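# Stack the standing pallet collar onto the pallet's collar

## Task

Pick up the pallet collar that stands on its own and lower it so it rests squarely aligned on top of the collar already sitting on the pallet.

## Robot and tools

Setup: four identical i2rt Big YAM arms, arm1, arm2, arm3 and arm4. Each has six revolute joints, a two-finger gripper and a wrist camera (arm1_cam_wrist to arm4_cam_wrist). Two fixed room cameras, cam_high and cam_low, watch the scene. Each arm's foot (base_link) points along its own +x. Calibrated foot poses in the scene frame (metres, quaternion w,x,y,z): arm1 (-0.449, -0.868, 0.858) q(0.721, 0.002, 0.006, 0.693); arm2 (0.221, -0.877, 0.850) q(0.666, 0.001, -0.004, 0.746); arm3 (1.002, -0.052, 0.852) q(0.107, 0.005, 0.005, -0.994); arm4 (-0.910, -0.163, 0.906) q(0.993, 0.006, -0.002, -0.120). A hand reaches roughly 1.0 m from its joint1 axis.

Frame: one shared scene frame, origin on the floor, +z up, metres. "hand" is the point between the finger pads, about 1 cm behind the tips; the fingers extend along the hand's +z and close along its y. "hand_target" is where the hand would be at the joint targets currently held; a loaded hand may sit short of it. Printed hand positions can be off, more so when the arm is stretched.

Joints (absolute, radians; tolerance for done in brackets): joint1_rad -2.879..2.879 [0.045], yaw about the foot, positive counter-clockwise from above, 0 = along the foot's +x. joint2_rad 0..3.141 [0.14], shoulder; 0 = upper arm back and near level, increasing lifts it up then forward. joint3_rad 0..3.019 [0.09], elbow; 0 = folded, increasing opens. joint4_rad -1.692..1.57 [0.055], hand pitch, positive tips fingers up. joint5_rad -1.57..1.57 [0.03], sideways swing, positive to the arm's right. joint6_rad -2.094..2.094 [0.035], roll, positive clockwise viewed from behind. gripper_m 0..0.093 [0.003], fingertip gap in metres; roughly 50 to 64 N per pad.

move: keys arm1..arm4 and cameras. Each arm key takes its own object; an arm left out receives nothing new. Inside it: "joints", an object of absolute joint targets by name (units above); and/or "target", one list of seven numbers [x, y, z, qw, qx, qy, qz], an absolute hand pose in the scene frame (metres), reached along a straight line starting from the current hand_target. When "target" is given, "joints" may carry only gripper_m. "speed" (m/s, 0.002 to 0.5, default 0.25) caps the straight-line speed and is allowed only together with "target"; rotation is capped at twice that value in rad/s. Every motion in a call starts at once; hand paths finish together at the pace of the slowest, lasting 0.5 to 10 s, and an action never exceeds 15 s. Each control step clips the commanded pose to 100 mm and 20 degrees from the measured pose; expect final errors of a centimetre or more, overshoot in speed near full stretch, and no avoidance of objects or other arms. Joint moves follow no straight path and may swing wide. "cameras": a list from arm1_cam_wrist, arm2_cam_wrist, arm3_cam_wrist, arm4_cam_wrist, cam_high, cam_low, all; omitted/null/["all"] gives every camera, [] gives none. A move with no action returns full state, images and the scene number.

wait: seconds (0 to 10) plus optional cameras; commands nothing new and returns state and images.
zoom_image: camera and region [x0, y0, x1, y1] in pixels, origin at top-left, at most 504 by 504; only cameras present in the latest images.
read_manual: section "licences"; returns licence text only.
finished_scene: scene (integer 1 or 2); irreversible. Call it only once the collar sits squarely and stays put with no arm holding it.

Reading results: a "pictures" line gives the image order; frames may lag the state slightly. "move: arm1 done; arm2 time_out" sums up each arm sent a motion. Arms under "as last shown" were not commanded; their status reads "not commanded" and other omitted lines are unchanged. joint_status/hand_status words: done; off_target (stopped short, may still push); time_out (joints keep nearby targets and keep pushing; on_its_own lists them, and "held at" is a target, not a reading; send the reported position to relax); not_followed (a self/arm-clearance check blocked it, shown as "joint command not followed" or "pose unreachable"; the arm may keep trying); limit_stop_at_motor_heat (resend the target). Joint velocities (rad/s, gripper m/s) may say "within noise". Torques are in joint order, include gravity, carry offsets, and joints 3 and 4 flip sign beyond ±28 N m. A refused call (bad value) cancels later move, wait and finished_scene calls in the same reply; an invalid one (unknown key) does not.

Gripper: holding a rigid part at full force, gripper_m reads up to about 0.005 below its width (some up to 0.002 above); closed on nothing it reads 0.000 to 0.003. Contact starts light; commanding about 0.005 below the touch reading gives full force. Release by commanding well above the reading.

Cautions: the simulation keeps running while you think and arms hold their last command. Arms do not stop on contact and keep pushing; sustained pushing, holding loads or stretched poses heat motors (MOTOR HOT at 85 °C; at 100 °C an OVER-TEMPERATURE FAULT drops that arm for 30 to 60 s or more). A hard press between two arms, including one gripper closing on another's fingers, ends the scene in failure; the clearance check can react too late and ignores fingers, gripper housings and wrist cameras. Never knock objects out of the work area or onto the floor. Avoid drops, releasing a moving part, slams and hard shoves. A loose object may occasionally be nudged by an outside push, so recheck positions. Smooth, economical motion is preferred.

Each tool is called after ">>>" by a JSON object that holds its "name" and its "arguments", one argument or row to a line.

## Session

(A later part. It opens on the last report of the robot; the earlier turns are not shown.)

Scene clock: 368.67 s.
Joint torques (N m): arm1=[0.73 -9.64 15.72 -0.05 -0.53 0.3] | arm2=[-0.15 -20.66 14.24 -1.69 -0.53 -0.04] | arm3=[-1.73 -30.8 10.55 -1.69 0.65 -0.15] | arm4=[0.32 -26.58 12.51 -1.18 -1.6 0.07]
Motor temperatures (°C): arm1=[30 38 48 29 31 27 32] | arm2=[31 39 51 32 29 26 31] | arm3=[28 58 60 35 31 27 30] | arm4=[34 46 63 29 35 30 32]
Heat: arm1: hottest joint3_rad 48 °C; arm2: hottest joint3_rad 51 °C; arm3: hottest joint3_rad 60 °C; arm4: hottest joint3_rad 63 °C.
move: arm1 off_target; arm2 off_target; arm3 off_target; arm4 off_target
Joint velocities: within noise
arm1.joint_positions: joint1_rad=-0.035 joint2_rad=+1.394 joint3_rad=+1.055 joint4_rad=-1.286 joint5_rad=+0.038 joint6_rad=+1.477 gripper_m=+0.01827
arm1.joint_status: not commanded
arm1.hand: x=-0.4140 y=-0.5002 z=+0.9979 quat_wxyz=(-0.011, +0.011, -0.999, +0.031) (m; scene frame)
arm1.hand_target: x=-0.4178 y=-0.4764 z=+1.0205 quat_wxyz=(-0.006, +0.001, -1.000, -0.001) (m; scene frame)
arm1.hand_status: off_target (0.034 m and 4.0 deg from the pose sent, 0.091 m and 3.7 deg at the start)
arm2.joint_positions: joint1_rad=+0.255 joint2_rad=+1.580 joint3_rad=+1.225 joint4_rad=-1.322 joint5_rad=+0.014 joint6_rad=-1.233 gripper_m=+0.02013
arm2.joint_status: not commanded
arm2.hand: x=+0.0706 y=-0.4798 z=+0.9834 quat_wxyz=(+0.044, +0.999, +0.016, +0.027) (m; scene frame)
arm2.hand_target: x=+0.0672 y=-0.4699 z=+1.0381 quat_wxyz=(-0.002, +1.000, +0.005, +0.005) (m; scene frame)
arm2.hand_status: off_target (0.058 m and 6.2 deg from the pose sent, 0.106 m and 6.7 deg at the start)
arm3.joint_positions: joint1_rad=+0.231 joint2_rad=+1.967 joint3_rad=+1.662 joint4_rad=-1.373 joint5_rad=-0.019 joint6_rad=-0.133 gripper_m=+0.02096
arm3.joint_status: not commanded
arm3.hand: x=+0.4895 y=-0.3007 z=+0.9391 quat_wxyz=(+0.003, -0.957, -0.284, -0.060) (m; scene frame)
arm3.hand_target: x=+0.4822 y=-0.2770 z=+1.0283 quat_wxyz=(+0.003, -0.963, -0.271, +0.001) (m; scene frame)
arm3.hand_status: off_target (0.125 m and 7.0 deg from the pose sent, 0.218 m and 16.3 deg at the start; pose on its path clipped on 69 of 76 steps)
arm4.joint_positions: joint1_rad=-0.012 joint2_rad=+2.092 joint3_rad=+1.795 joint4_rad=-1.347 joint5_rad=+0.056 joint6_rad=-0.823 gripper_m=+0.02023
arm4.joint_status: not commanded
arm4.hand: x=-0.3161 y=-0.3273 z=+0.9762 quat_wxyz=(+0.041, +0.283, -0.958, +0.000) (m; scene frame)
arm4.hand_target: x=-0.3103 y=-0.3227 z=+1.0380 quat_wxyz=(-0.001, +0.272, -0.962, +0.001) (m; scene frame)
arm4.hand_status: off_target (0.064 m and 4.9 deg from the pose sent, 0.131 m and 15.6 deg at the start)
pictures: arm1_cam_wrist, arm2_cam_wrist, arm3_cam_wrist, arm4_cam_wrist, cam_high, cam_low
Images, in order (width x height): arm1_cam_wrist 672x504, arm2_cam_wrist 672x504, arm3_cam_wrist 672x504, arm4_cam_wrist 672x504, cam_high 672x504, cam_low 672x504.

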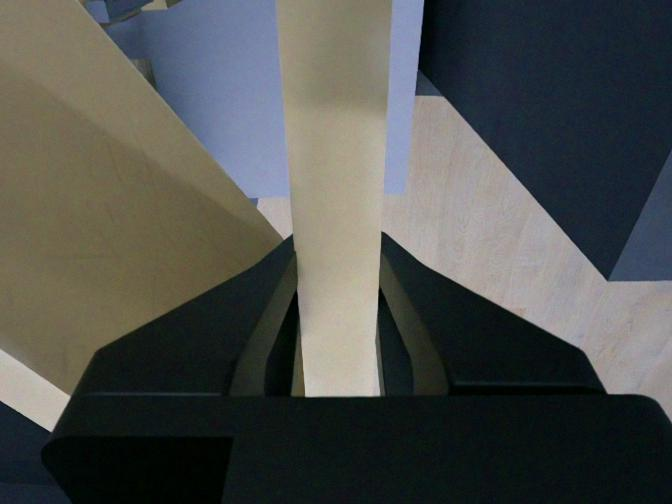

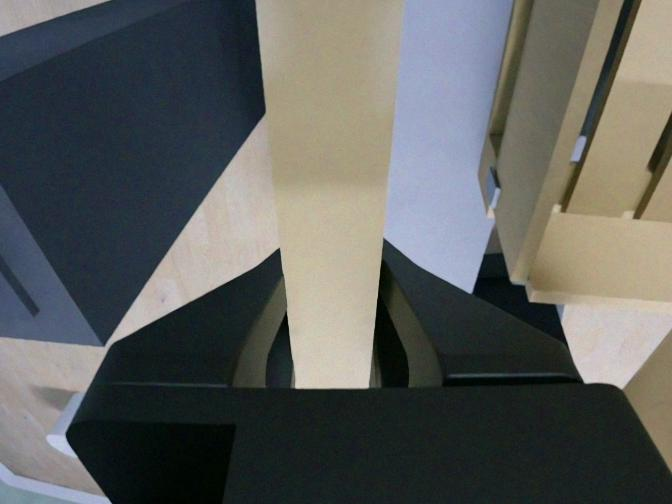

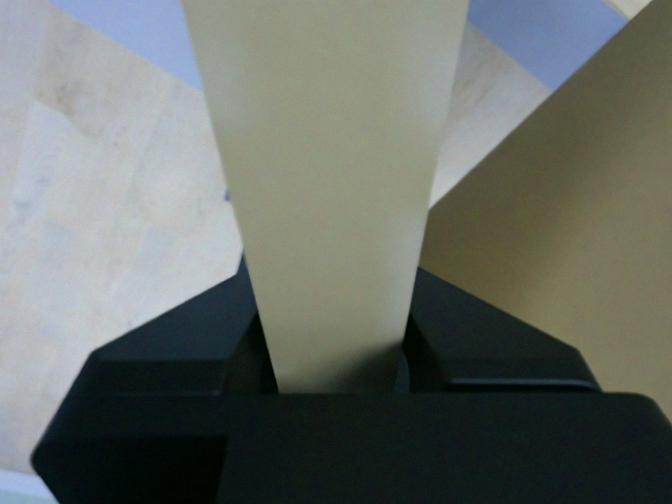

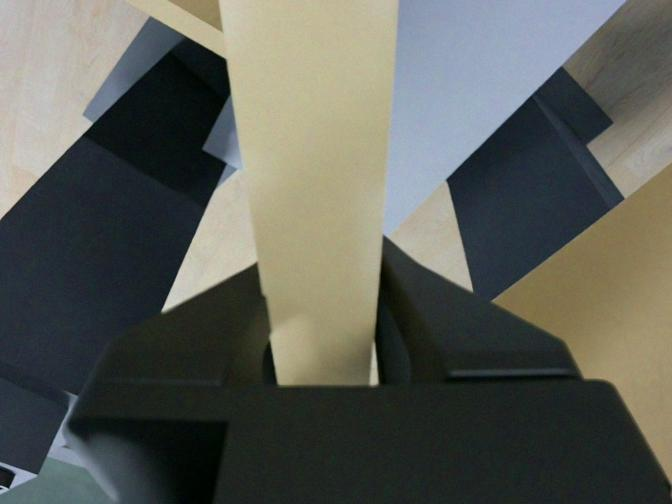

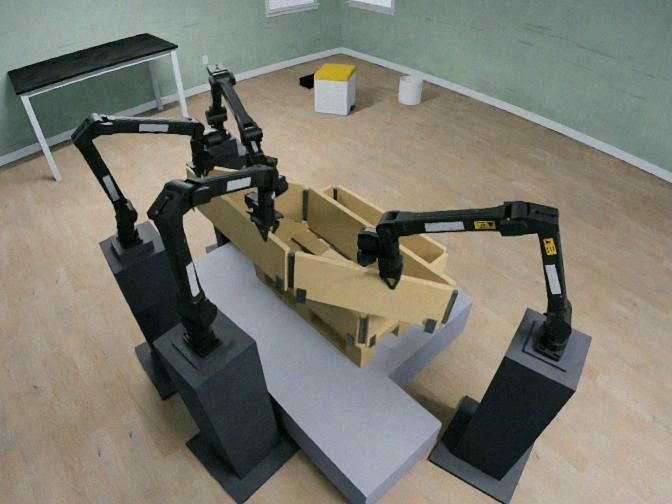

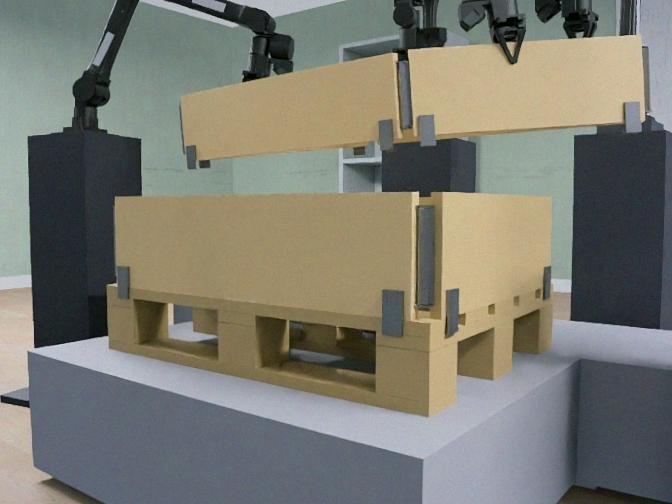

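>>> {"name": "move", "arguments": {
  "arm1": {"target":[-0.345,-0.41,1.005,0,0,1,0],"speed":0.12},
  "arm2": {"target":[0.139,-0.41,1.025,0,1,0.0,0],"speed":0.12},
  "arm3": {"target":[0.474,-0.12,1.06,0,0.911,0.4123,0],"speed":0.12},
  "arm4": {"target":[-0.292,-0.195,1.02,0,-0.4123,0.911,0],"speed":0.12},
  "cameras": ["cam_high","cam_low"]
}}

>>> {"name": "move", "arguments": {
  "arm1": {"target":[-0.275,-0.36,0.995,0,0,1,0],"speed":0.12},
  "arm2": {"target":[0.209,-0.36,1.015,0,1,0.0,0],"speed":0.12},
  "arm3": {"target":[0.425,0.003,1.06,0,0.8253,0.5646,0],"speed":0.12},
  "arm4": {"target":[-0.311,-0.09,1.01,0,-0.5646,0.8253,0],"speed":0.12}
}}

Scene clock: 375.73 s.
Joint torques (N m): arm1=[0.73 -12.86 15.72 0.03 -0.95 0.2] | arm2=[0.26 -20.25 14.16 -1.62 -0.92 -0.1] | arm3=[-4.01 -28.57 11.37 -1.91 0.04 -0.4] | arm4=[0.26 -26.87 12.52 -1.21 -1.68 -0.09]
Motor temperatures (°C): arm1=[30 38 49 29 32 27 32] | arm2=[31 40 50 32 29 26 31] | arm3=[28 58 59 35 31 27 31] | arm4=[34 47 61 29 35 30 32]
Heat: arm1: hottest joint3_rad 49 °C; arm2: hottest joint3_rad 50 °C; arm3: hottest joint3_rad 59 °C; arm4: hottest joint3_rad 61 °C.
move: arm1 off_target; arm2 off_target; arm3 off_target; arm4 off_target
Joint velocities: within noise
arm1.joint_positions: joint1_rad=-0.185 joint2_rad=+1.597 joint3_rad=+1.239 joint4_rad=-1.274 joint5_rad=+0.040 joint6_rad=+1.336 gripper_m=+0.01827
arm1.joint_status: not commanded
arm1.hand: x=-0.3428 y=-0.4380 z=+0.9823 quat_wxyz=(-0.007, +0.006, -0.999, +0.037) (m; scene frame)
arm1.hand_target: x=-0.3449 y=-0.4122 z=+1.0056 quat_wxyz=(-0.001, +0.000, -1.000, +0.001) (m; scene frame)
arm1.hand_status: off_target (0.036 m and 4.4 deg from the pose sent, 0.114 m and 4.0 deg at the start)
arm2.joint_positions: joint1_rad=+0.059 joint2_rad=+1.660 joint3_rad=+1.306 joint4_rad=-1.301 joint5_rad=+0.014 joint6_rad=-1.410 gripper_m=+0.01975
arm2.joint_status: not commanded
arm2.hand: x=+0.1451 y=-0.4232 z=+0.9768 quat_wxyz=(+0.037, +0.999, +0.005, +0.016) (m; scene frame)
arm2.hand_target: x=+0.1399 y=-0.4121 z=+1.0240 quat_wxyz=(-0.001, +1.000, +0.001, +0.001) (m; scene frame)
arm2.hand_status: off_target (0.050 m and 4.6 deg from the pose sent, 0.106 m and 6.2 deg at the start)
arm3.joint_positions: joint1_rad=+0.010 joint2_rad=+1.861 joint3_rad=+1.466 joint4_rad=-1.288 joint5_rad=-0.004 joint6_rad=-0.649 gripper_m=+0.02089
arm3.joint_status: not commanded
arm3.hand: x=+0.4944 y=-0.1690 z=+0.9290 quat_wxyz=(-0.011, -0.904, -0.422, -0.060) (m; scene frame)
arm3.hand_target: x=+0.4847 y=-0.1359 z=+1.0144 quat_wxyz=(+0.004, -0.913, -0.408, +0.000) (m; scene frame)
arm3.hand_status: off_target (0.141 m and 7.2 deg from the pose sent, 0.218 m and 17.1 deg at the start; pose on its path clipped on 60 of 64 steps)
arm4.joint_positions: joint1_rad=+0.197 joint2_rad=+2.103 joint3_rad=+1.742 joint4_rad=-1.297 joint5_rad=+0.056 joint6_rad=-0.898 gripper_m=+0.02091
arm4.joint_status: not commanded
arm4.hand: x=-0.3027 y=-0.1998 z=+0.9528 quat_wxyz=(+0.046, +0.416, -0.908, +0.001) (m; scene frame)
arm4.hand_target: x=-0.2941 y=-0.1948 z=+1.0177 quat_wxyz=(-0.001, +0.413, -0.911, +0.000) (m; scene frame)
arm4.hand_status: off_target (0.068 m and 5.3 deg from the pose sent, 0.141 m and 16.5 deg at the start)
pictures: cam_high, cam_low
Images, in order (width x height): cam_high 672x504, cam_low 672x504.

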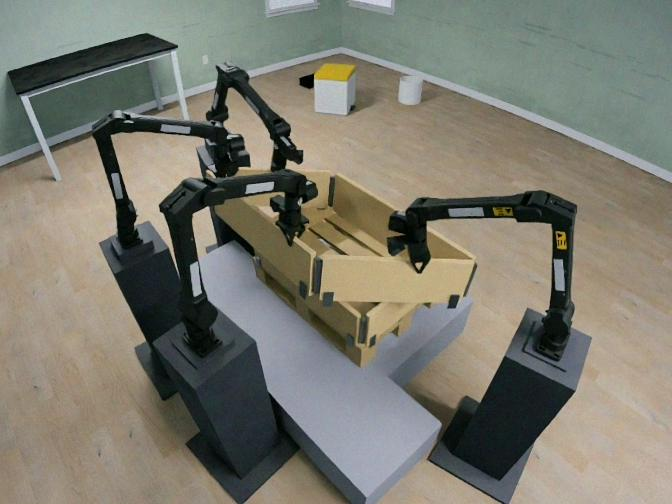

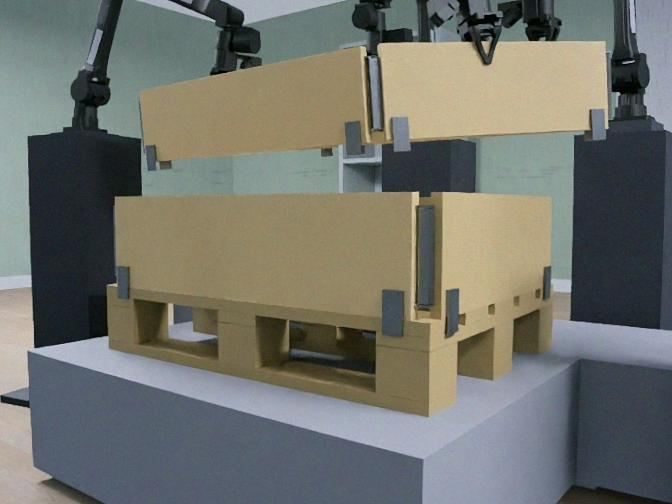

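Scene clock: 378.33 s.
Joint torques (N m): arm1=[-0.09 -16.21 16.51 -0.57 -1.01 0.19] | arm2=[0.09 -21.71 13.37 -1.83 -0.88 -0.08] | arm3=[-4.37 -24.7 16.29 -2.4 -0.19 -0.94] | arm4=[1.03 -28.81 11.6 -1.63 -1.75 -0.35]
Motor temperatures (°C): arm1=[30 38 50 29 32 27 32] | arm2=[31 40 50 32 29 26 31] | arm3=[28 58 59 35 30 27 31] | arm4=[34 48 61 29 36 30 32]
Heat: arm1: hottest joint3_rad 50 °C; arm2: hottest joint3_rad 50 °C; arm3: hottest joint3_rad 59 °C; arm4: hottest joint3_rad 61 °C.
move: arm1 off_target; arm2 off_target; arm3 off_target; arm4 off_target
Joint velocities: within noise
arm1.joint_positions: joint1_rad=-0.283 joint2_rad=+1.777 joint3_rad=+1.430 joint4_rad=-1.292 joint5_rad=+0.040 joint6_rad=+1.229 gripper_m=+0.01827
arm1.joint_status: not commanded
arm1.hand: x=-0.2806 y=-0.3878 z=+0.9655 quat_wxyz=(-0.002, +0.011, -0.999, +0.041) (m; scene frame)
arm1.hand_target: x=-0.2761 y=-0.3640 z=+0.9957 quat_wxyz=(+0.001, +0.001, -1.000, +0.003) (m; scene frame)
arm1.hand_status: off_target (0.041 m and 4.9 deg from the pose sent, 0.104 m and 4.4 deg at the start)
arm2.joint_positions: joint1_rad=-0.088 joint2_rad=+1.771 joint3_rad=+1.438 joint4_rad=-1.301 joint5_rad=+0.014 joint6_rad=-1.560 gripper_m=+0.01964
arm2.joint_status: not commanded
arm2.hand: x=+0.2112 y=-0.3686 z=+0.9711 quat_wxyz=(+0.028, +1.000, +0.007, +0.010) (m; scene frame)
arm2.hand_target: x=+0.2094 y=-0.3617 z=+1.0141 quat_wxyz=(+0.000, +1.000, +0.000, +0.001) (m; scene frame)
arm2.hand_status: off_target (0.045 m and 3.5 deg from the pose sent, 0.098 m and 4.6 deg at the start)
arm3.joint_positions: joint1_rad=-0.205 joint2_rad=+1.891 joint3_rad=+1.497 joint4_rad=-1.281 joint5_rad=+0.015 joint6_rad=-1.173 gripper_m=+0.02105
arm3.joint_status: not commanded
arm3.hand: x=+0.4691 y=-0.0551 z=+0.9243 quat_wxyz=(-0.020, -0.829, -0.556, -0.054) (m; scene frame)
arm3.hand_target: x=+0.4484 y=-0.0177 z=+1.0088 quat_wxyz=(+0.012, -0.826, -0.564, -0.003) (m; scene frame)
arm3.hand_status: off_target (0.154 m and 6.7 deg from the pose sent, 0.227 m and 20.0 deg at the start; pose on its path clipped on 74 of 78 steps)
arm4.joint_positions: joint1_rad=+0.359 joint2_rad=+2.103 joint3_rad=+1.664 joint4_rad=-1.231 joint5_rad=+0.057 joint6_rad=-1.041 gripper_m=+0.02193
arm4.joint_status: not commanded
arm4.hand: x=-0.3193 y=-0.1029 z=+0.9265 quat_wxyz=(+0.051, +0.549, -0.834, +0.000) (m; scene frame)
arm4.hand_target: x=-0.3132 y=-0.0906 z=+1.0055 quat_wxyz=(-0.001, +0.562, -0.827, +0.001) (m; scene frame)
arm4.hand_status: off_target (0.085 m and 6.2 deg from the pose sent, 0.124 m and 20.3 deg at the start)
pictures: arm1_cam_wrist, arm2_cam_wrist, arm3_cam_wrist, arm4_cam_wrist, cam_high, cam_low
Images, in order (width x height): arm1_cam_wrist 672x504, arm2_cam_wrist 672x504, arm3_cam_wrist 672x504, arm4_cam_wrist 672x504, cam_high 672x504, cam_low 672x504.

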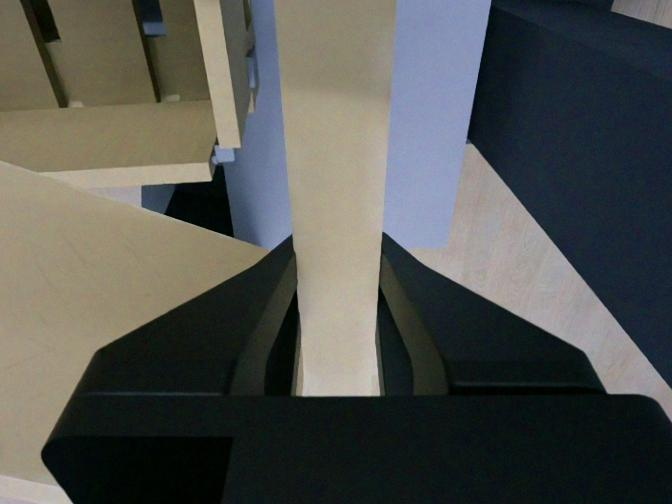

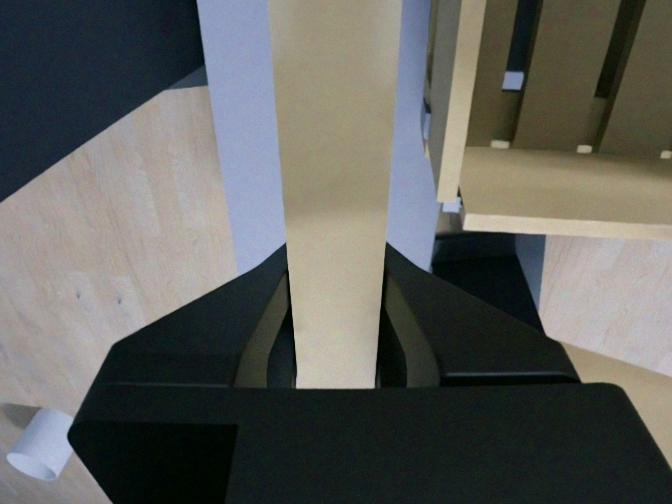

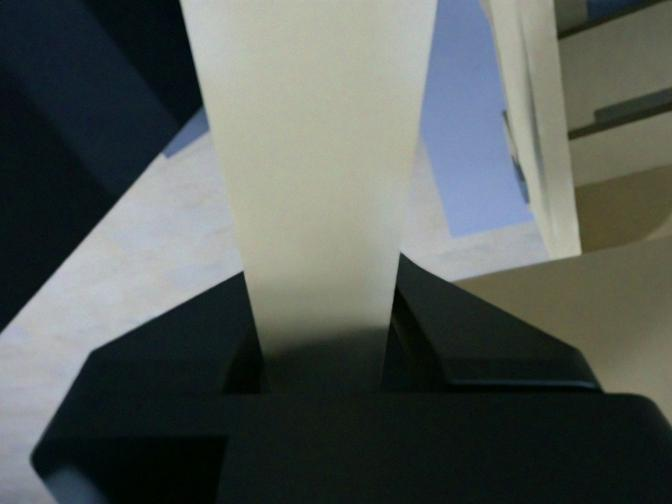

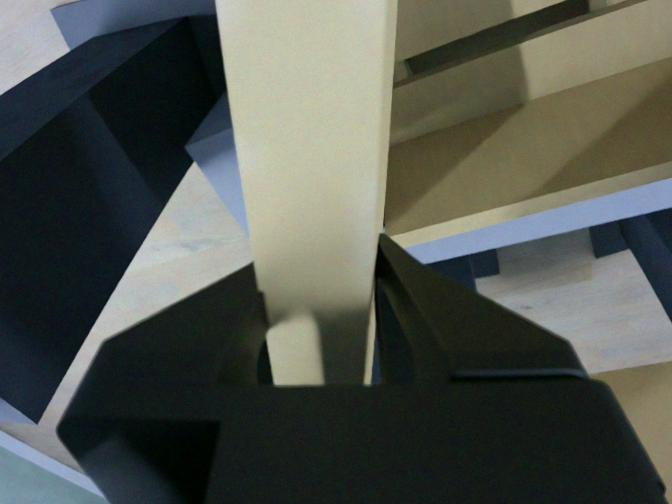

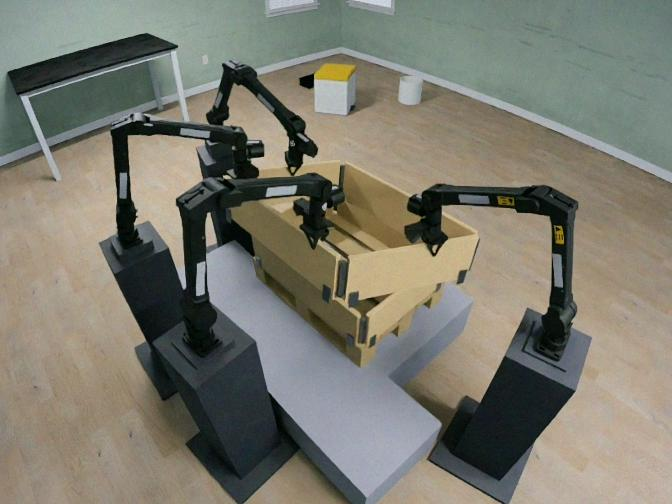

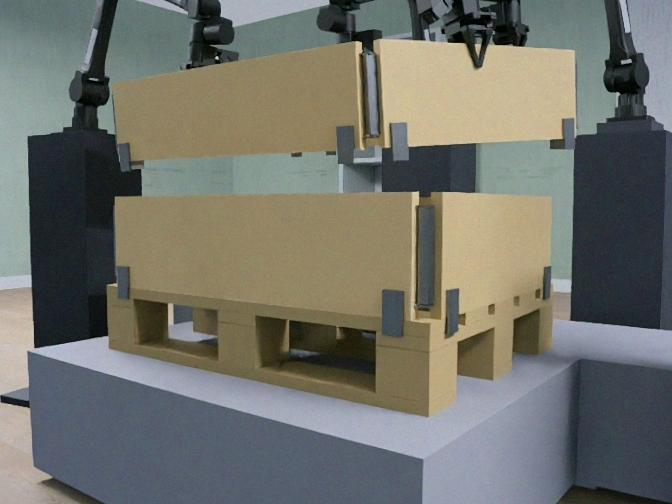

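>>> {"name": "move", "arguments": {
  "arm1": {"target":[-0.225,-0.315,0.985,0,0,1,0],"speed":0.1},
  "arm2": {"target":[0.262,-0.318,1.0,0,1,0.0,0],"speed":0.1},
  "arm3": {"target":[0.335,0.1,1.03,0,0.7071,0.7071,0],"speed":0.1},
  "arm4": {"target":[-0.365,-0.02,1.005,0,-0.7071,0.7071,0],"speed":0.1}
}}

Scene clock: 385.37 s.
Joint torques (N m): arm1=[-1.2 -19.43 18.07 -0.21 -0.75 0.07] | arm2=[-0.91 -24.59 13.71 -1.98 -0.38 -0.21] | arm3=[-4.54 -27.16 16.58 -3.11 -0.16 -0.67] | arm4=[0.85 -28.92 11.41 -1.16 -1.9 -0.44]
Motor temperatures (°C): arm1=[30 38 51 29 32 27 32] | arm2=[31 40 48 32 30 26 31] | arm3=[28 57 59 35 30 28 31] | arm4=[34 48 59 29 36 30 32]
Heat: arm1: hottest joint3_rad 51 °C; arm2: hottest joint3_rad 48 °C; arm3: hottest joint3_rad 59 °C; arm4: hottest joint3_rad 59 °C.
move: arm1 off_target; arm2 off_target; arm3 off_target; arm4 off_target
Joint velocities: within noise
arm1.joint_positions: joint1_rad=-0.325 joint2_rad=+1.942 joint3_rad=+1.613 joint4_rad=-1.343 joint5_rad=+0.032 joint6_rad=+1.184 gripper_m=+0.01827
arm1.joint_status: not commanded
arm1.hand: x=-0.2442 y=-0.3474 z=+0.9433 quat_wxyz=(+0.009, +0.013, -0.998, +0.055) (m; scene frame)
arm1.hand_target: x=-0.2264 y=-0.3198 z=+0.9863 quat_wxyz=(+0.000, +0.000, -1.000, +0.001) (m; scene frame)
arm1.hand_status: off_target (0.056 m and 6.6 deg from the pose sent, 0.094 m and 4.9 deg at the start)
arm2.joint_positions: joint1_rad=-0.171 joint2_rad=+1.899 joint3_rad=+1.556 joint4_rad=-1.301 joint5_rad=+0.003 joint6_rad=-1.641 gripper_m=+0.01964
arm2.joint_status: not commanded
arm2.hand: x=+0.2539 y=-0.3285 z=+0.9468 quat_wxyz=(+0.033, +0.999, +0.006, +0.001) (m; scene frame)
arm2.hand_target: x=+0.2619 y=-0.3202 z=+0.9987 quat_wxyz=(+0.000, +1.000, +0.000, +0.001) (m; scene frame)
arm2.hand_status: off_target (0.055 m and 3.9 deg from the pose sent, 0.077 m and 3.5 deg at the start)
arm3.joint_positions: joint1_rad=-0.317 joint2_rad=+2.179 joint3_rad=+1.844 joint4_rad=-1.304 joint5_rad=-0.004 joint6_rad=-1.683 gripper_m=+0.02204
arm3.joint_status: not commanded
arm3.hand: x=+0.3674 y=+0.0124 z=+0.8786 quat_wxyz=(-0.027, -0.703, -0.710, -0.027) (m; scene frame)
arm3.hand_target: x=+0.3560 y=+0.0596 z=+0.9609 quat_wxyz=(+0.005, -0.708, -0.706, -0.001) (m; scene frame)
arm3.hand_status: off_target (0.178 m and 4.4 deg from the pose sent, 0.231 m and 23.2 deg at the start; pose on its path clipped on 101 of 104 steps)
arm4.joint_positions: joint1_rad=+0.487 joint2_rad=+2.034 joint3_rad=+1.394 joint4_rad=-1.091 joint5_rad=+0.062 joint6_rad=-1.285 gripper_m=+0.02391
arm4.joint_status: not commanded
arm4.hand: x=-0.4042 y=-0.0463 z=+0.8792 quat_wxyz=(+0.079, +0.693, -0.716, -0.015) (m; scene frame)
arm4.hand_target: x=-0.3798 y=-0.0287 z=+0.9681 quat_wxyz=(+0.000, +0.708, -0.706, +0.002) (m; scene frame)
arm4.hand_status: off_target (0.134 m and 9.4 deg from the pose sent, 0.123 m and 24.1 deg at the start; pose on its path clipped on 68 of 104 steps)
pictures: arm1_cam_wrist, arm2_cam_wrist, arm3_cam_wrist, arm4_cam_wrist, cam_high, cam_low
Images, in order (width x height): arm1_cam_wrist 672x504, arm2_cam_wrist 672x504, arm3_cam_wrist 672x504, arm4_cam_wrist 672x504, cam_high 672x504, cam_low 672x504.

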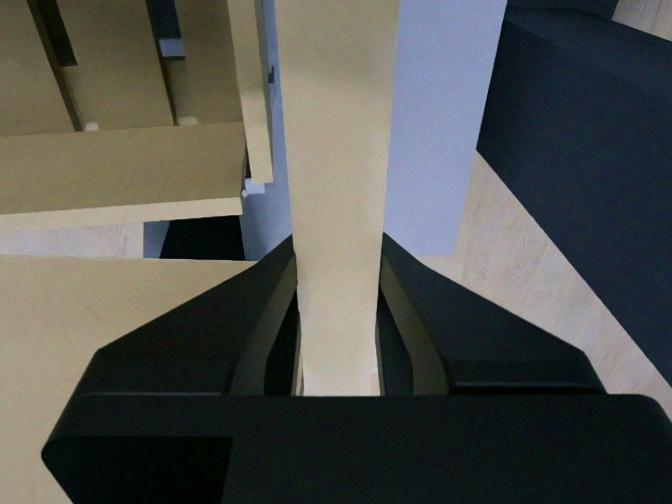

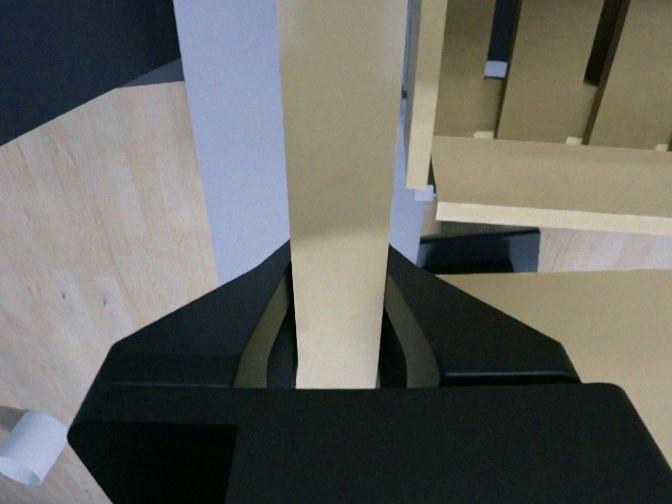

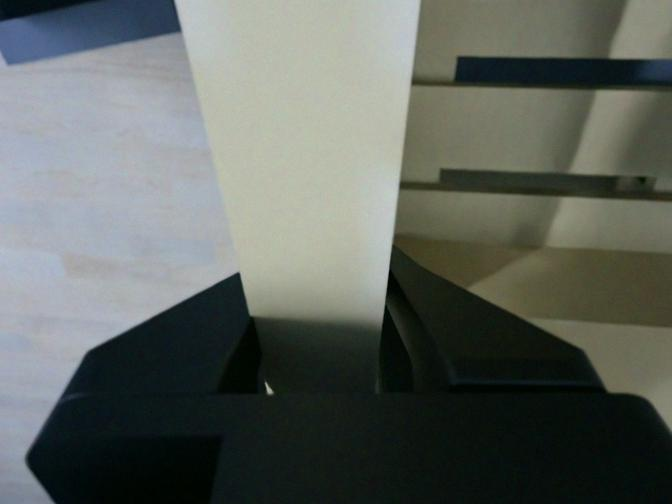

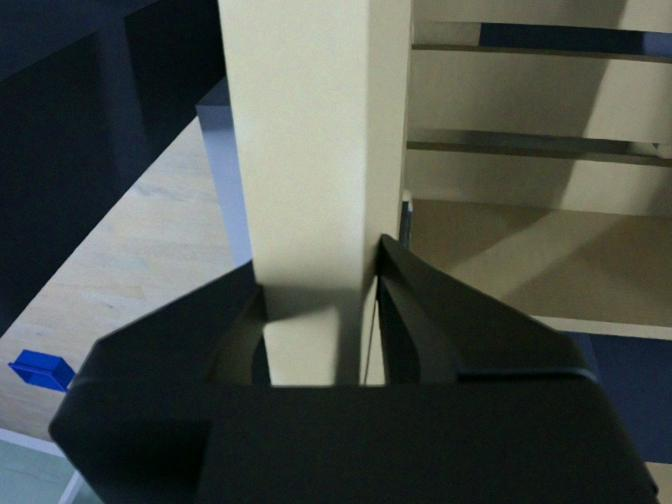

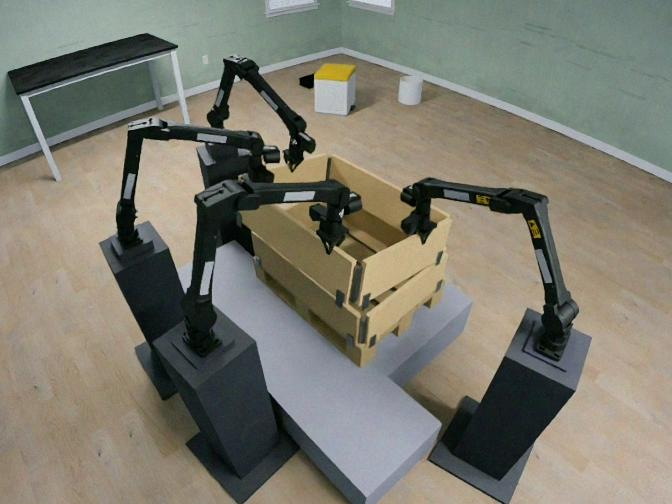

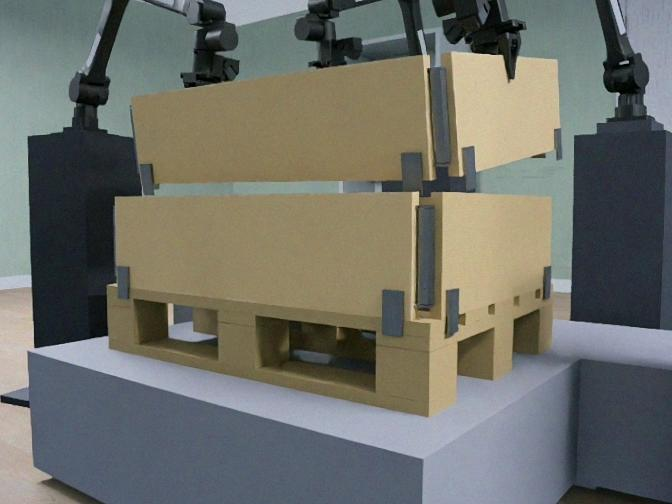

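>>> {"name": "move", "arguments": {
  "arm1": {"target":[-0.226,-0.28,0.965,0,0,1,0],"speed":0.03},
  "arm2": {"target":[0.262,-0.28,0.955,0,1,0.0,0],"speed":0.03},
  "arm3": {"target":[0.356,0.12,1.08,0,0.7071,0.7071,0],"speed":0.03},
  "arm4": {"target":[-0.38,0.035,1.08,0,-0.7071,0.7071,0],"speed":0.03}
}}

Scene clock: 431.00 s.
Joint torques (N m): arm1=[0.56 -18.96 18.74 0.08 -0.44 0.24] | arm2=[-0.38 -21.71 12.83 -0.2 -0.4 -0.15] | arm3=[-3.19 -29.63 14.17 -3.26 -0.63 -0.51] | arm4=[1.9 -29.22 11.04 -2.52 -1.32 -0.01]
Motor temperatures (°C): arm1=[30 41 59 29 32 27 32] | arm2=[31 43 45 31 29 26 32] | arm3=[29 49 61 35 29 27 31] | arm4=[34 44 53 29 40 30 32]
Heat: arm1: hottest joint3_rad 59 °C; arm2: hottest joint3_rad 45 °C; arm3: hottest joint3_rad 61 °C; arm4: hottest joint3_rad 53 °C.
move: arm1 off_target; arm2 off_target; arm3 off_target; arm4 off_target
Joint velocities: within noise
arm1.joint_positions: joint1_rad=-0.325 joint2_rad=+2.022 joint3_rad=+1.710 joint4_rad=-1.350 joint5_rad=+0.020 joint6_rad=+1.190 gripper_m=+0.01827
arm1.joint_status: not commanded
arm1.hand: x=-0.2358 y=-0.3185 z=+0.9319 quat_wxyz=(+0.013, +0.009, -0.999, +0.049) (m; scene frame)
arm1.hand_target: x=-0.2278 y=-0.2840 z=+0.9664 quat_wxyz=(+0.001, +0.001, -1.000, -0.001) (m; scene frame)
arm1.hand_status: off_target (0.052 m and 5.9 deg from the pose sent, 0.073 m and 6.6 deg at the start)
arm2.joint_positions: joint1_rad=-0.173 joint2_rad=+1.981 joint3_rad=+1.646 joint4_rad=-1.296 joint5_rad=+0.002 joint6_rad=-1.643 gripper_m=+0.01964
arm2.joint_status: not commanded
arm2.hand: x=+0.2566 y=-0.2974 z=+0.9333 quat_wxyz=(+0.027, +1.000, +0.006, +0.001) (m; scene frame)
arm2.hand_target: x=+0.2618 y=-0.2813 z=+0.9553 quat_wxyz=(+0.000, +1.000, +0.000, +0.000) (m; scene frame)
arm2.hand_status: off_target (0.028 m and 3.2 deg from the pose sent, 0.050 m and 3.9 deg at the start)
arm3.joint_positions: joint1_rad=-0.364 joint2_rad=+2.183 joint3_rad=+1.848 joint4_rad=-1.298 joint5_rad=+0.007 joint6_rad=-1.731 gripper_m=+0.02205
arm3.joint_status: not commanded
arm3.hand: x=+0.3690 y=+0.0448 z=+0.8778 quat_wxyz=(-0.022, -0.703, -0.710, -0.028) (m; scene frame)
arm3.hand_target: x=+0.3667 y=+0.0778 z=+0.9665 quat_wxyz=(+0.005, -0.708, -0.706, +0.000) (m; scene frame)
arm3.hand_status: off_target (0.216 m and 4.1 deg from the pose sent, 0.229 m and 4.4 deg at the start; pose on its path clipped on 145 of 149 steps)
arm4.joint_positions: joint1_rad=+0.552 joint2_rad=+2.027 joint3_rad=+1.381 joint4_rad=-1.039 joint5_rad=+0.040 joint6_rad=-1.253 gripper_m=+0.02210
arm4.joint_status: not commanded
arm4.hand: x=-0.4067 y=-0.0079 z=+0.8777 quat_wxyz=(+0.054, +0.705, -0.707, -0.010) (m; scene frame)
arm4.hand_target: x=-0.3967 y=+0.0108 z=+0.9668 quat_wxyz=(-0.002, +0.708, -0.707, -0.001) (m; scene frame)
arm4.hand_status: off_target (0.208 m and 6.3 deg from the pose sent, 0.218 m and 9.4 deg at the start; pose on its path clipped on 143 of 149 steps)
pictures: arm1_cam_wrist, arm2_cam_wrist, arm3_cam_wrist, arm4_cam_wrist, cam_high, cam_low
Images, in order (width x height): arm1_cam_wrist 672x504, arm2_cam_wrist 672x504, arm3_cam_wrist 672x504, arm4_cam_wrist 672x504, cam_high 672x504, cam_low 672x504.

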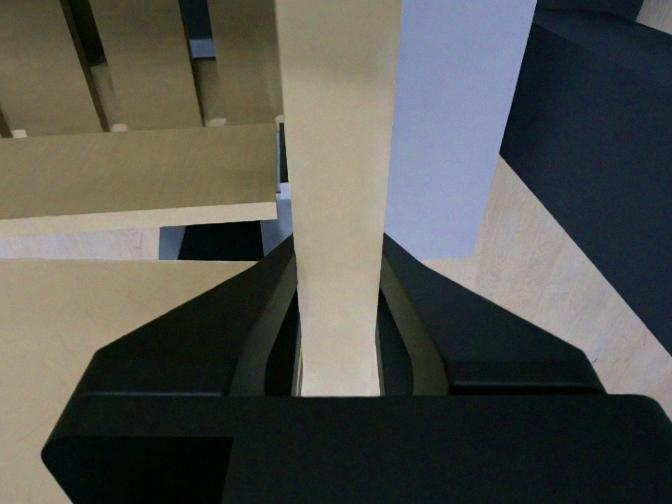

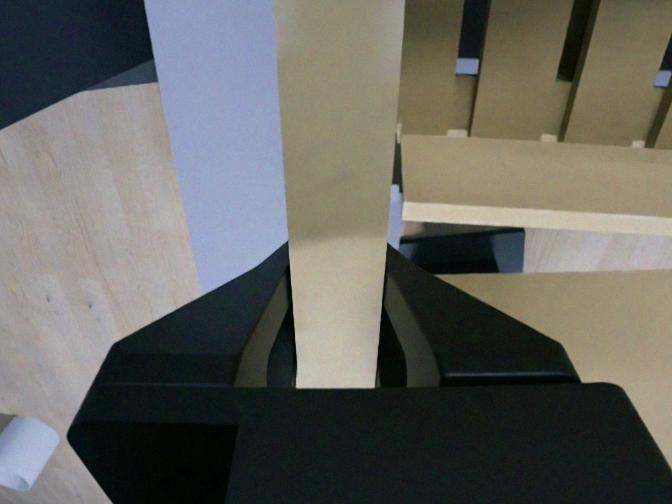

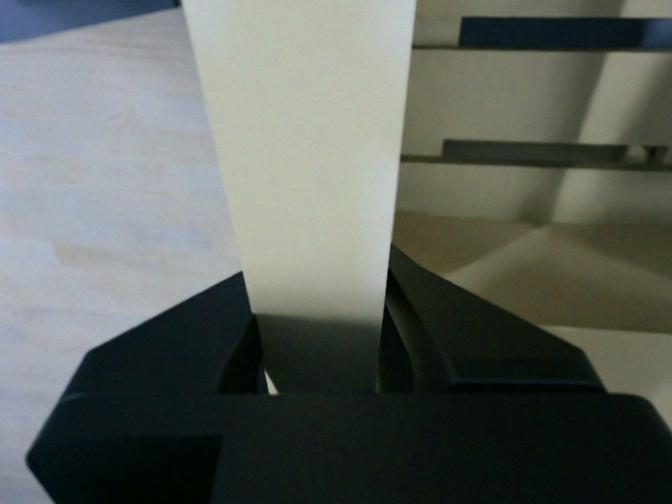

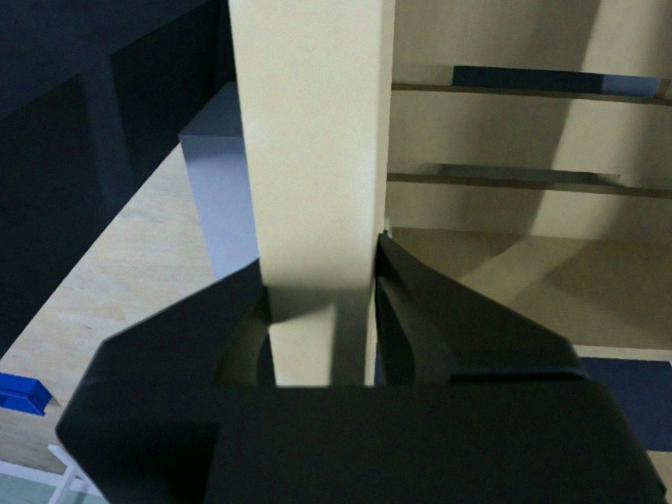

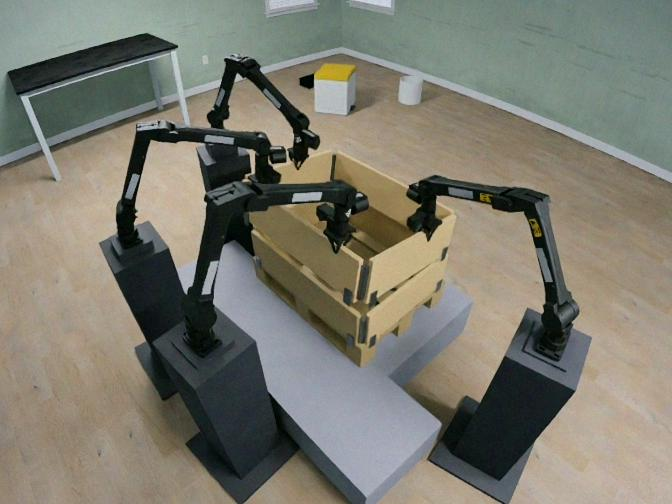

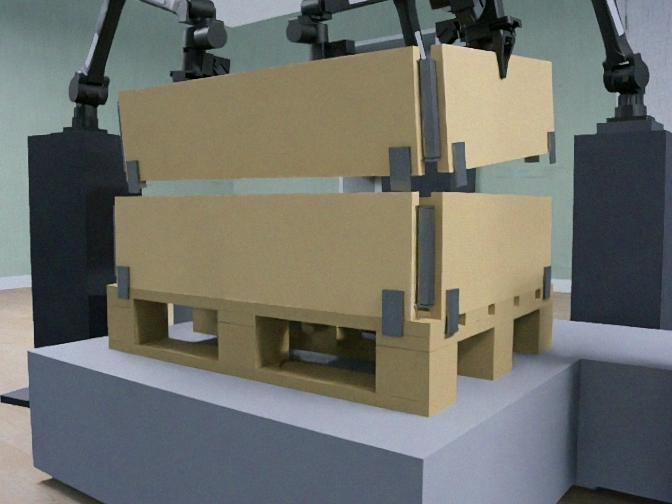

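>>> {"name": "move", "arguments": {
  "arm1": {"target":[-0.228,-0.262,0.925,0,0,1,0],"speed":0.04},
  "arm2": {"target":[0.262,-0.264,0.905,0,1,0.0,0],"speed":0.04},
  "arm3": {"target":[0.3667,0.105,0.975,0,0.7071,0.7071,0],"speed":0.04},
  "arm4": {"target":[-0.3967,0.035,0.975,0,-0.7071,0.7071,0],"speed":0.04}
}}

Scene clock: 452.20 s.
Joint torques (N m): arm1=[0.85 -17.96 16.92 1.05 -0.05 0.28] | arm2=[-0.26 -20.48 11.56 0.02 -0.16 -0.12] | arm3=[-2.84 -30.51 12.94 -3.63 -0.77 -0.5] | arm4=[2.37 -28.34 12.23 -3.15 -0.37 0.14]
Motor temperatures (°C): arm1=[30 43 58 29 32 27 32] | arm2=[31 42 45 31 29 26 32] | arm3=[28 51 64 35 30 27 31] | arm4=[34 51 52 29 38 30 33]
Heat: arm1: hottest joint3_rad 58 °C; arm2: hottest joint3_rad 45 °C; arm3: hottest joint3_rad 64 °C; arm4: hottest joint3_rad 52 °C.
move: arm1 off_target; arm2 off_target; arm3 off_target; arm4 off_target
Joint velocities: within noise
arm1.joint_positions: joint1_rad=-0.316 joint2_rad=+2.079 joint3_rad=+1.750 joint4_rad=-1.313 joint5_rad=+0.000 joint6_rad=+1.201 gripper_m=+0.01828
arm1.joint_status: not commanded
arm1.hand: x=-0.2373 y=-0.2966 z=+0.9119 quat_wxyz=(+0.018, +0.008, -0.999, +0.036) (m; scene frame)
arm1.hand_target: x=-0.2307 y=-0.2637 z=+0.9262 quat_wxyz=(+0.005, +0.000, -1.000, -0.003) (m; scene frame)
arm1.hand_status: off_target (0.038 m and 4.7 deg from the pose sent, 0.057 m and 5.9 deg at the start)
arm2.joint_positions: joint1_rad=-0.173 joint2_rad=+2.043 joint3_rad=+1.659 joint4_rad=-1.215 joint5_rad=-0.012 joint6_rad=-1.643 gripper_m=+0.01964
arm2.joint_status: not commanded
arm2.hand: x=+0.2556 y=-0.2762 z=+0.9020 quat_wxyz=(+0.010, +1.000, +0.006, -0.005) (m; scene frame)
arm2.hand_target: x=+0.2605 y=-0.2646 z=+0.9052 quat_wxyz=(+0.000, +1.000, +0.000, -0.004) (m; scene frame)
arm2.hand_status: off_target (0.014 m and 1.5 deg from the pose sent, 0.044 m and 3.2 deg at the start)
arm3.joint_positions: joint1_rad=-0.398 joint2_rad=+2.208 joint3_rad=+1.848 joint4_rad=-1.256 joint5_rad=+0.009 joint6_rad=-1.763 gripper_m=+0.02219
arm3.joint_status: not commanded
arm3.hand: x=+0.3655 y=+0.0678 z=+0.8616 quat_wxyz=(-0.016, -0.704, -0.710, -0.023) (m; scene frame)
arm3.hand_target: x=+0.3685 y=+0.0969 z=+0.9507 quat_wxyz=(+0.004, -0.707, -0.707, +0.000) (m; scene frame)
arm3.hand_status: off_target (0.119 m and 3.3 deg from the pose sent, 0.114 m and 4.1 deg at the start; pose on its path clipped on 43 of 56 steps)
arm4.joint_positions: joint1_rad=+0.588 joint2_rad=+2.027 joint3_rad=+1.385 joint4_rad=-1.027 joint5_rad=+0.014 joint6_rad=-1.236 gripper_m=+0.02080
arm4.joint_status: not commanded
arm4.hand: x=-0.4090 y=+0.0159 z=+0.8789 quat_wxyz=(+0.041, +0.711, -0.701, -0.017) (m; scene frame)
arm4.hand_target: x=-0.3992 y=+0.0333 z=+0.9676 quat_wxyz=(-0.003, +0.710, -0.704, -0.001) (m; scene frame)
arm4.hand_status: off_target (0.099 m and 5.1 deg from the pose sent, 0.107 m and 6.3 deg at the start; pose on its path clipped on 9 of 56 steps)
pictures: arm1_cam_wrist, arm2_cam_wrist, arm3_cam_wrist, arm4_cam_wrist, cam_high, cam_low
Images, in order (width x height): arm1_cam_wrist 672x504, arm2_cam_wrist 672x504, arm3_cam_wrist 672x504, arm4_cam_wrist 672x504, cam_high 672x504, cam_low 672x504.

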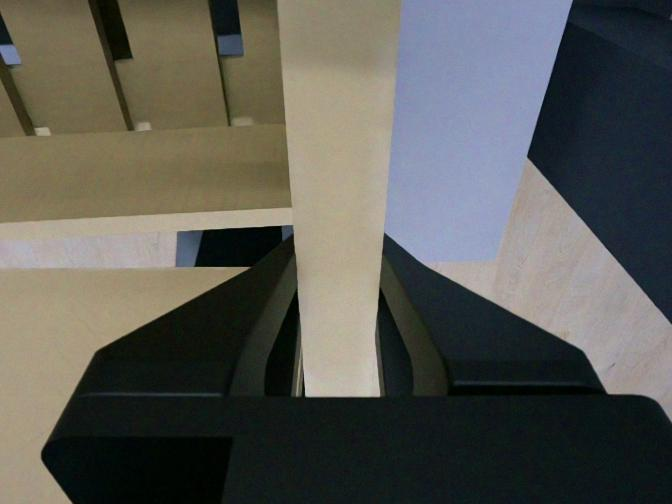

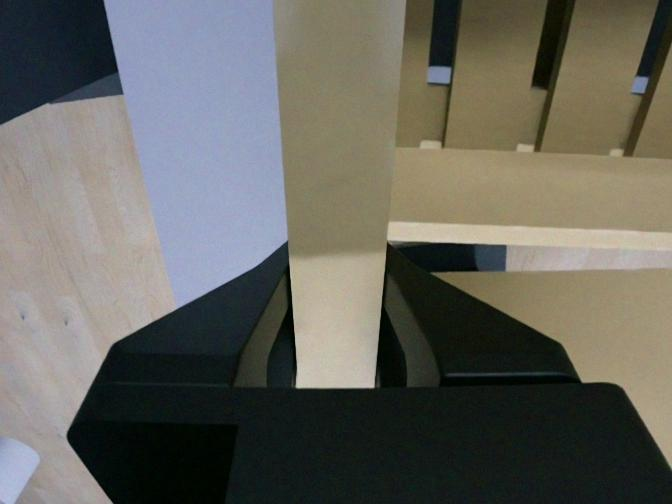

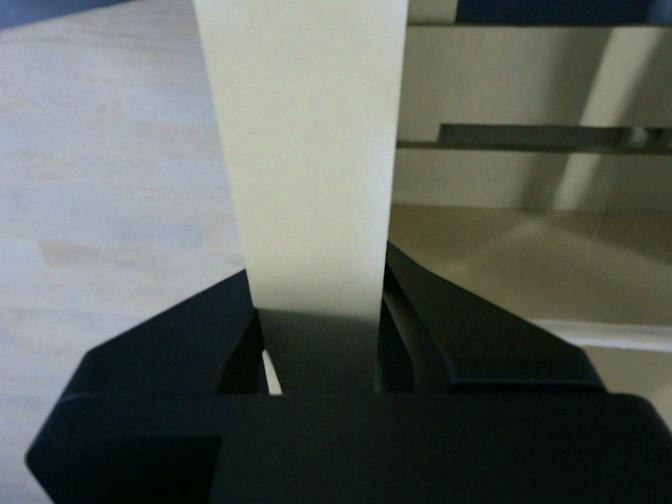

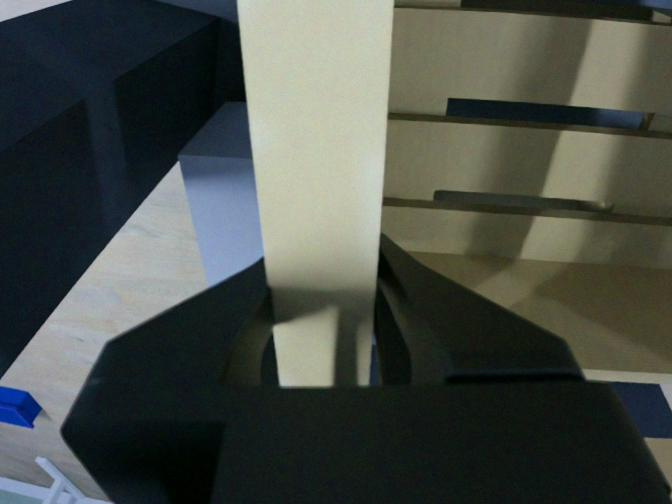

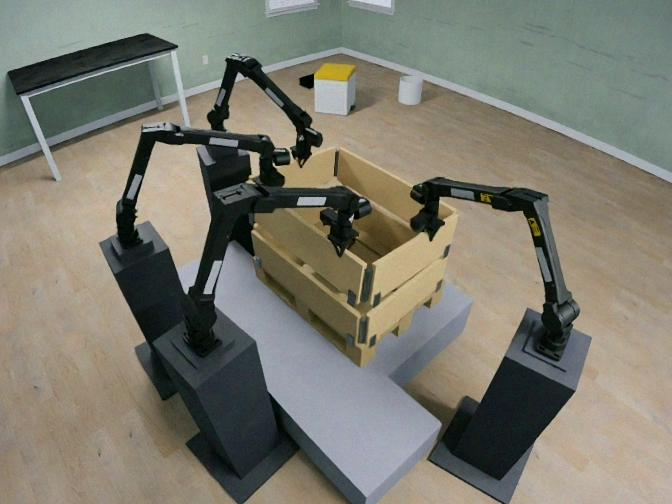

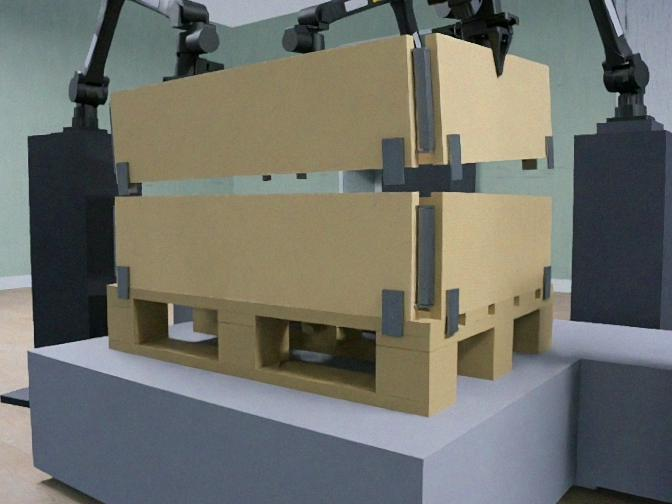

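>>> {"name": "zoom_image", "arguments": {
  "camera": "cam_high",
  "region": [220, 130, 480, 370]
}}

>>> {"name": "zoom_image", "arguments": {
  "camera": "cam_low",
  "region": [350, 20, 600, 360]
}}

>>> {"name": "zoom_image", "arguments": {
  "camera": "cam_low",
  "region": [80, 60, 330, 320]
}}

Scaled by 1.938 from the camera's 672x504 image, which has a finer 960x720 frame.

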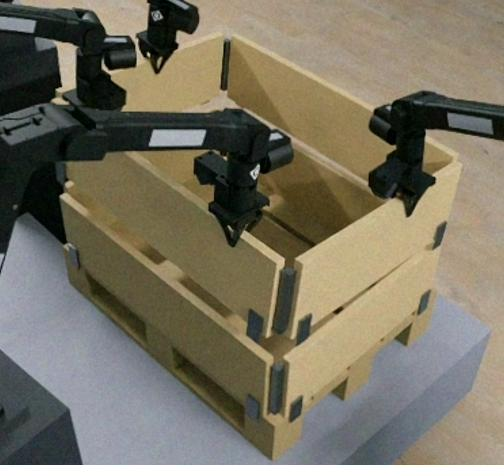

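Scaled by 1.482 from the camera's 672x504 image, which has a finer 960x720 frame.

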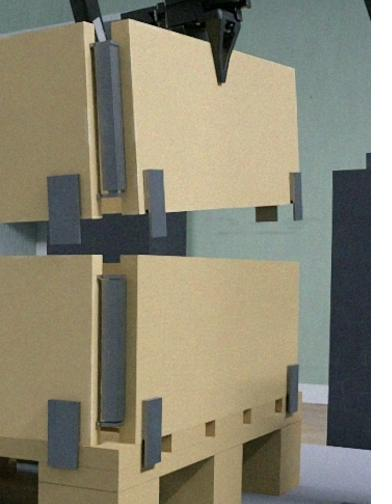

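Scaled by 1.938 from the camera's 672x504 image, which has a finer 960x720 frame.

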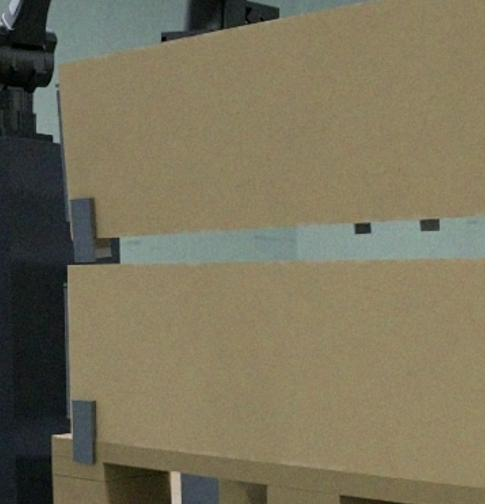

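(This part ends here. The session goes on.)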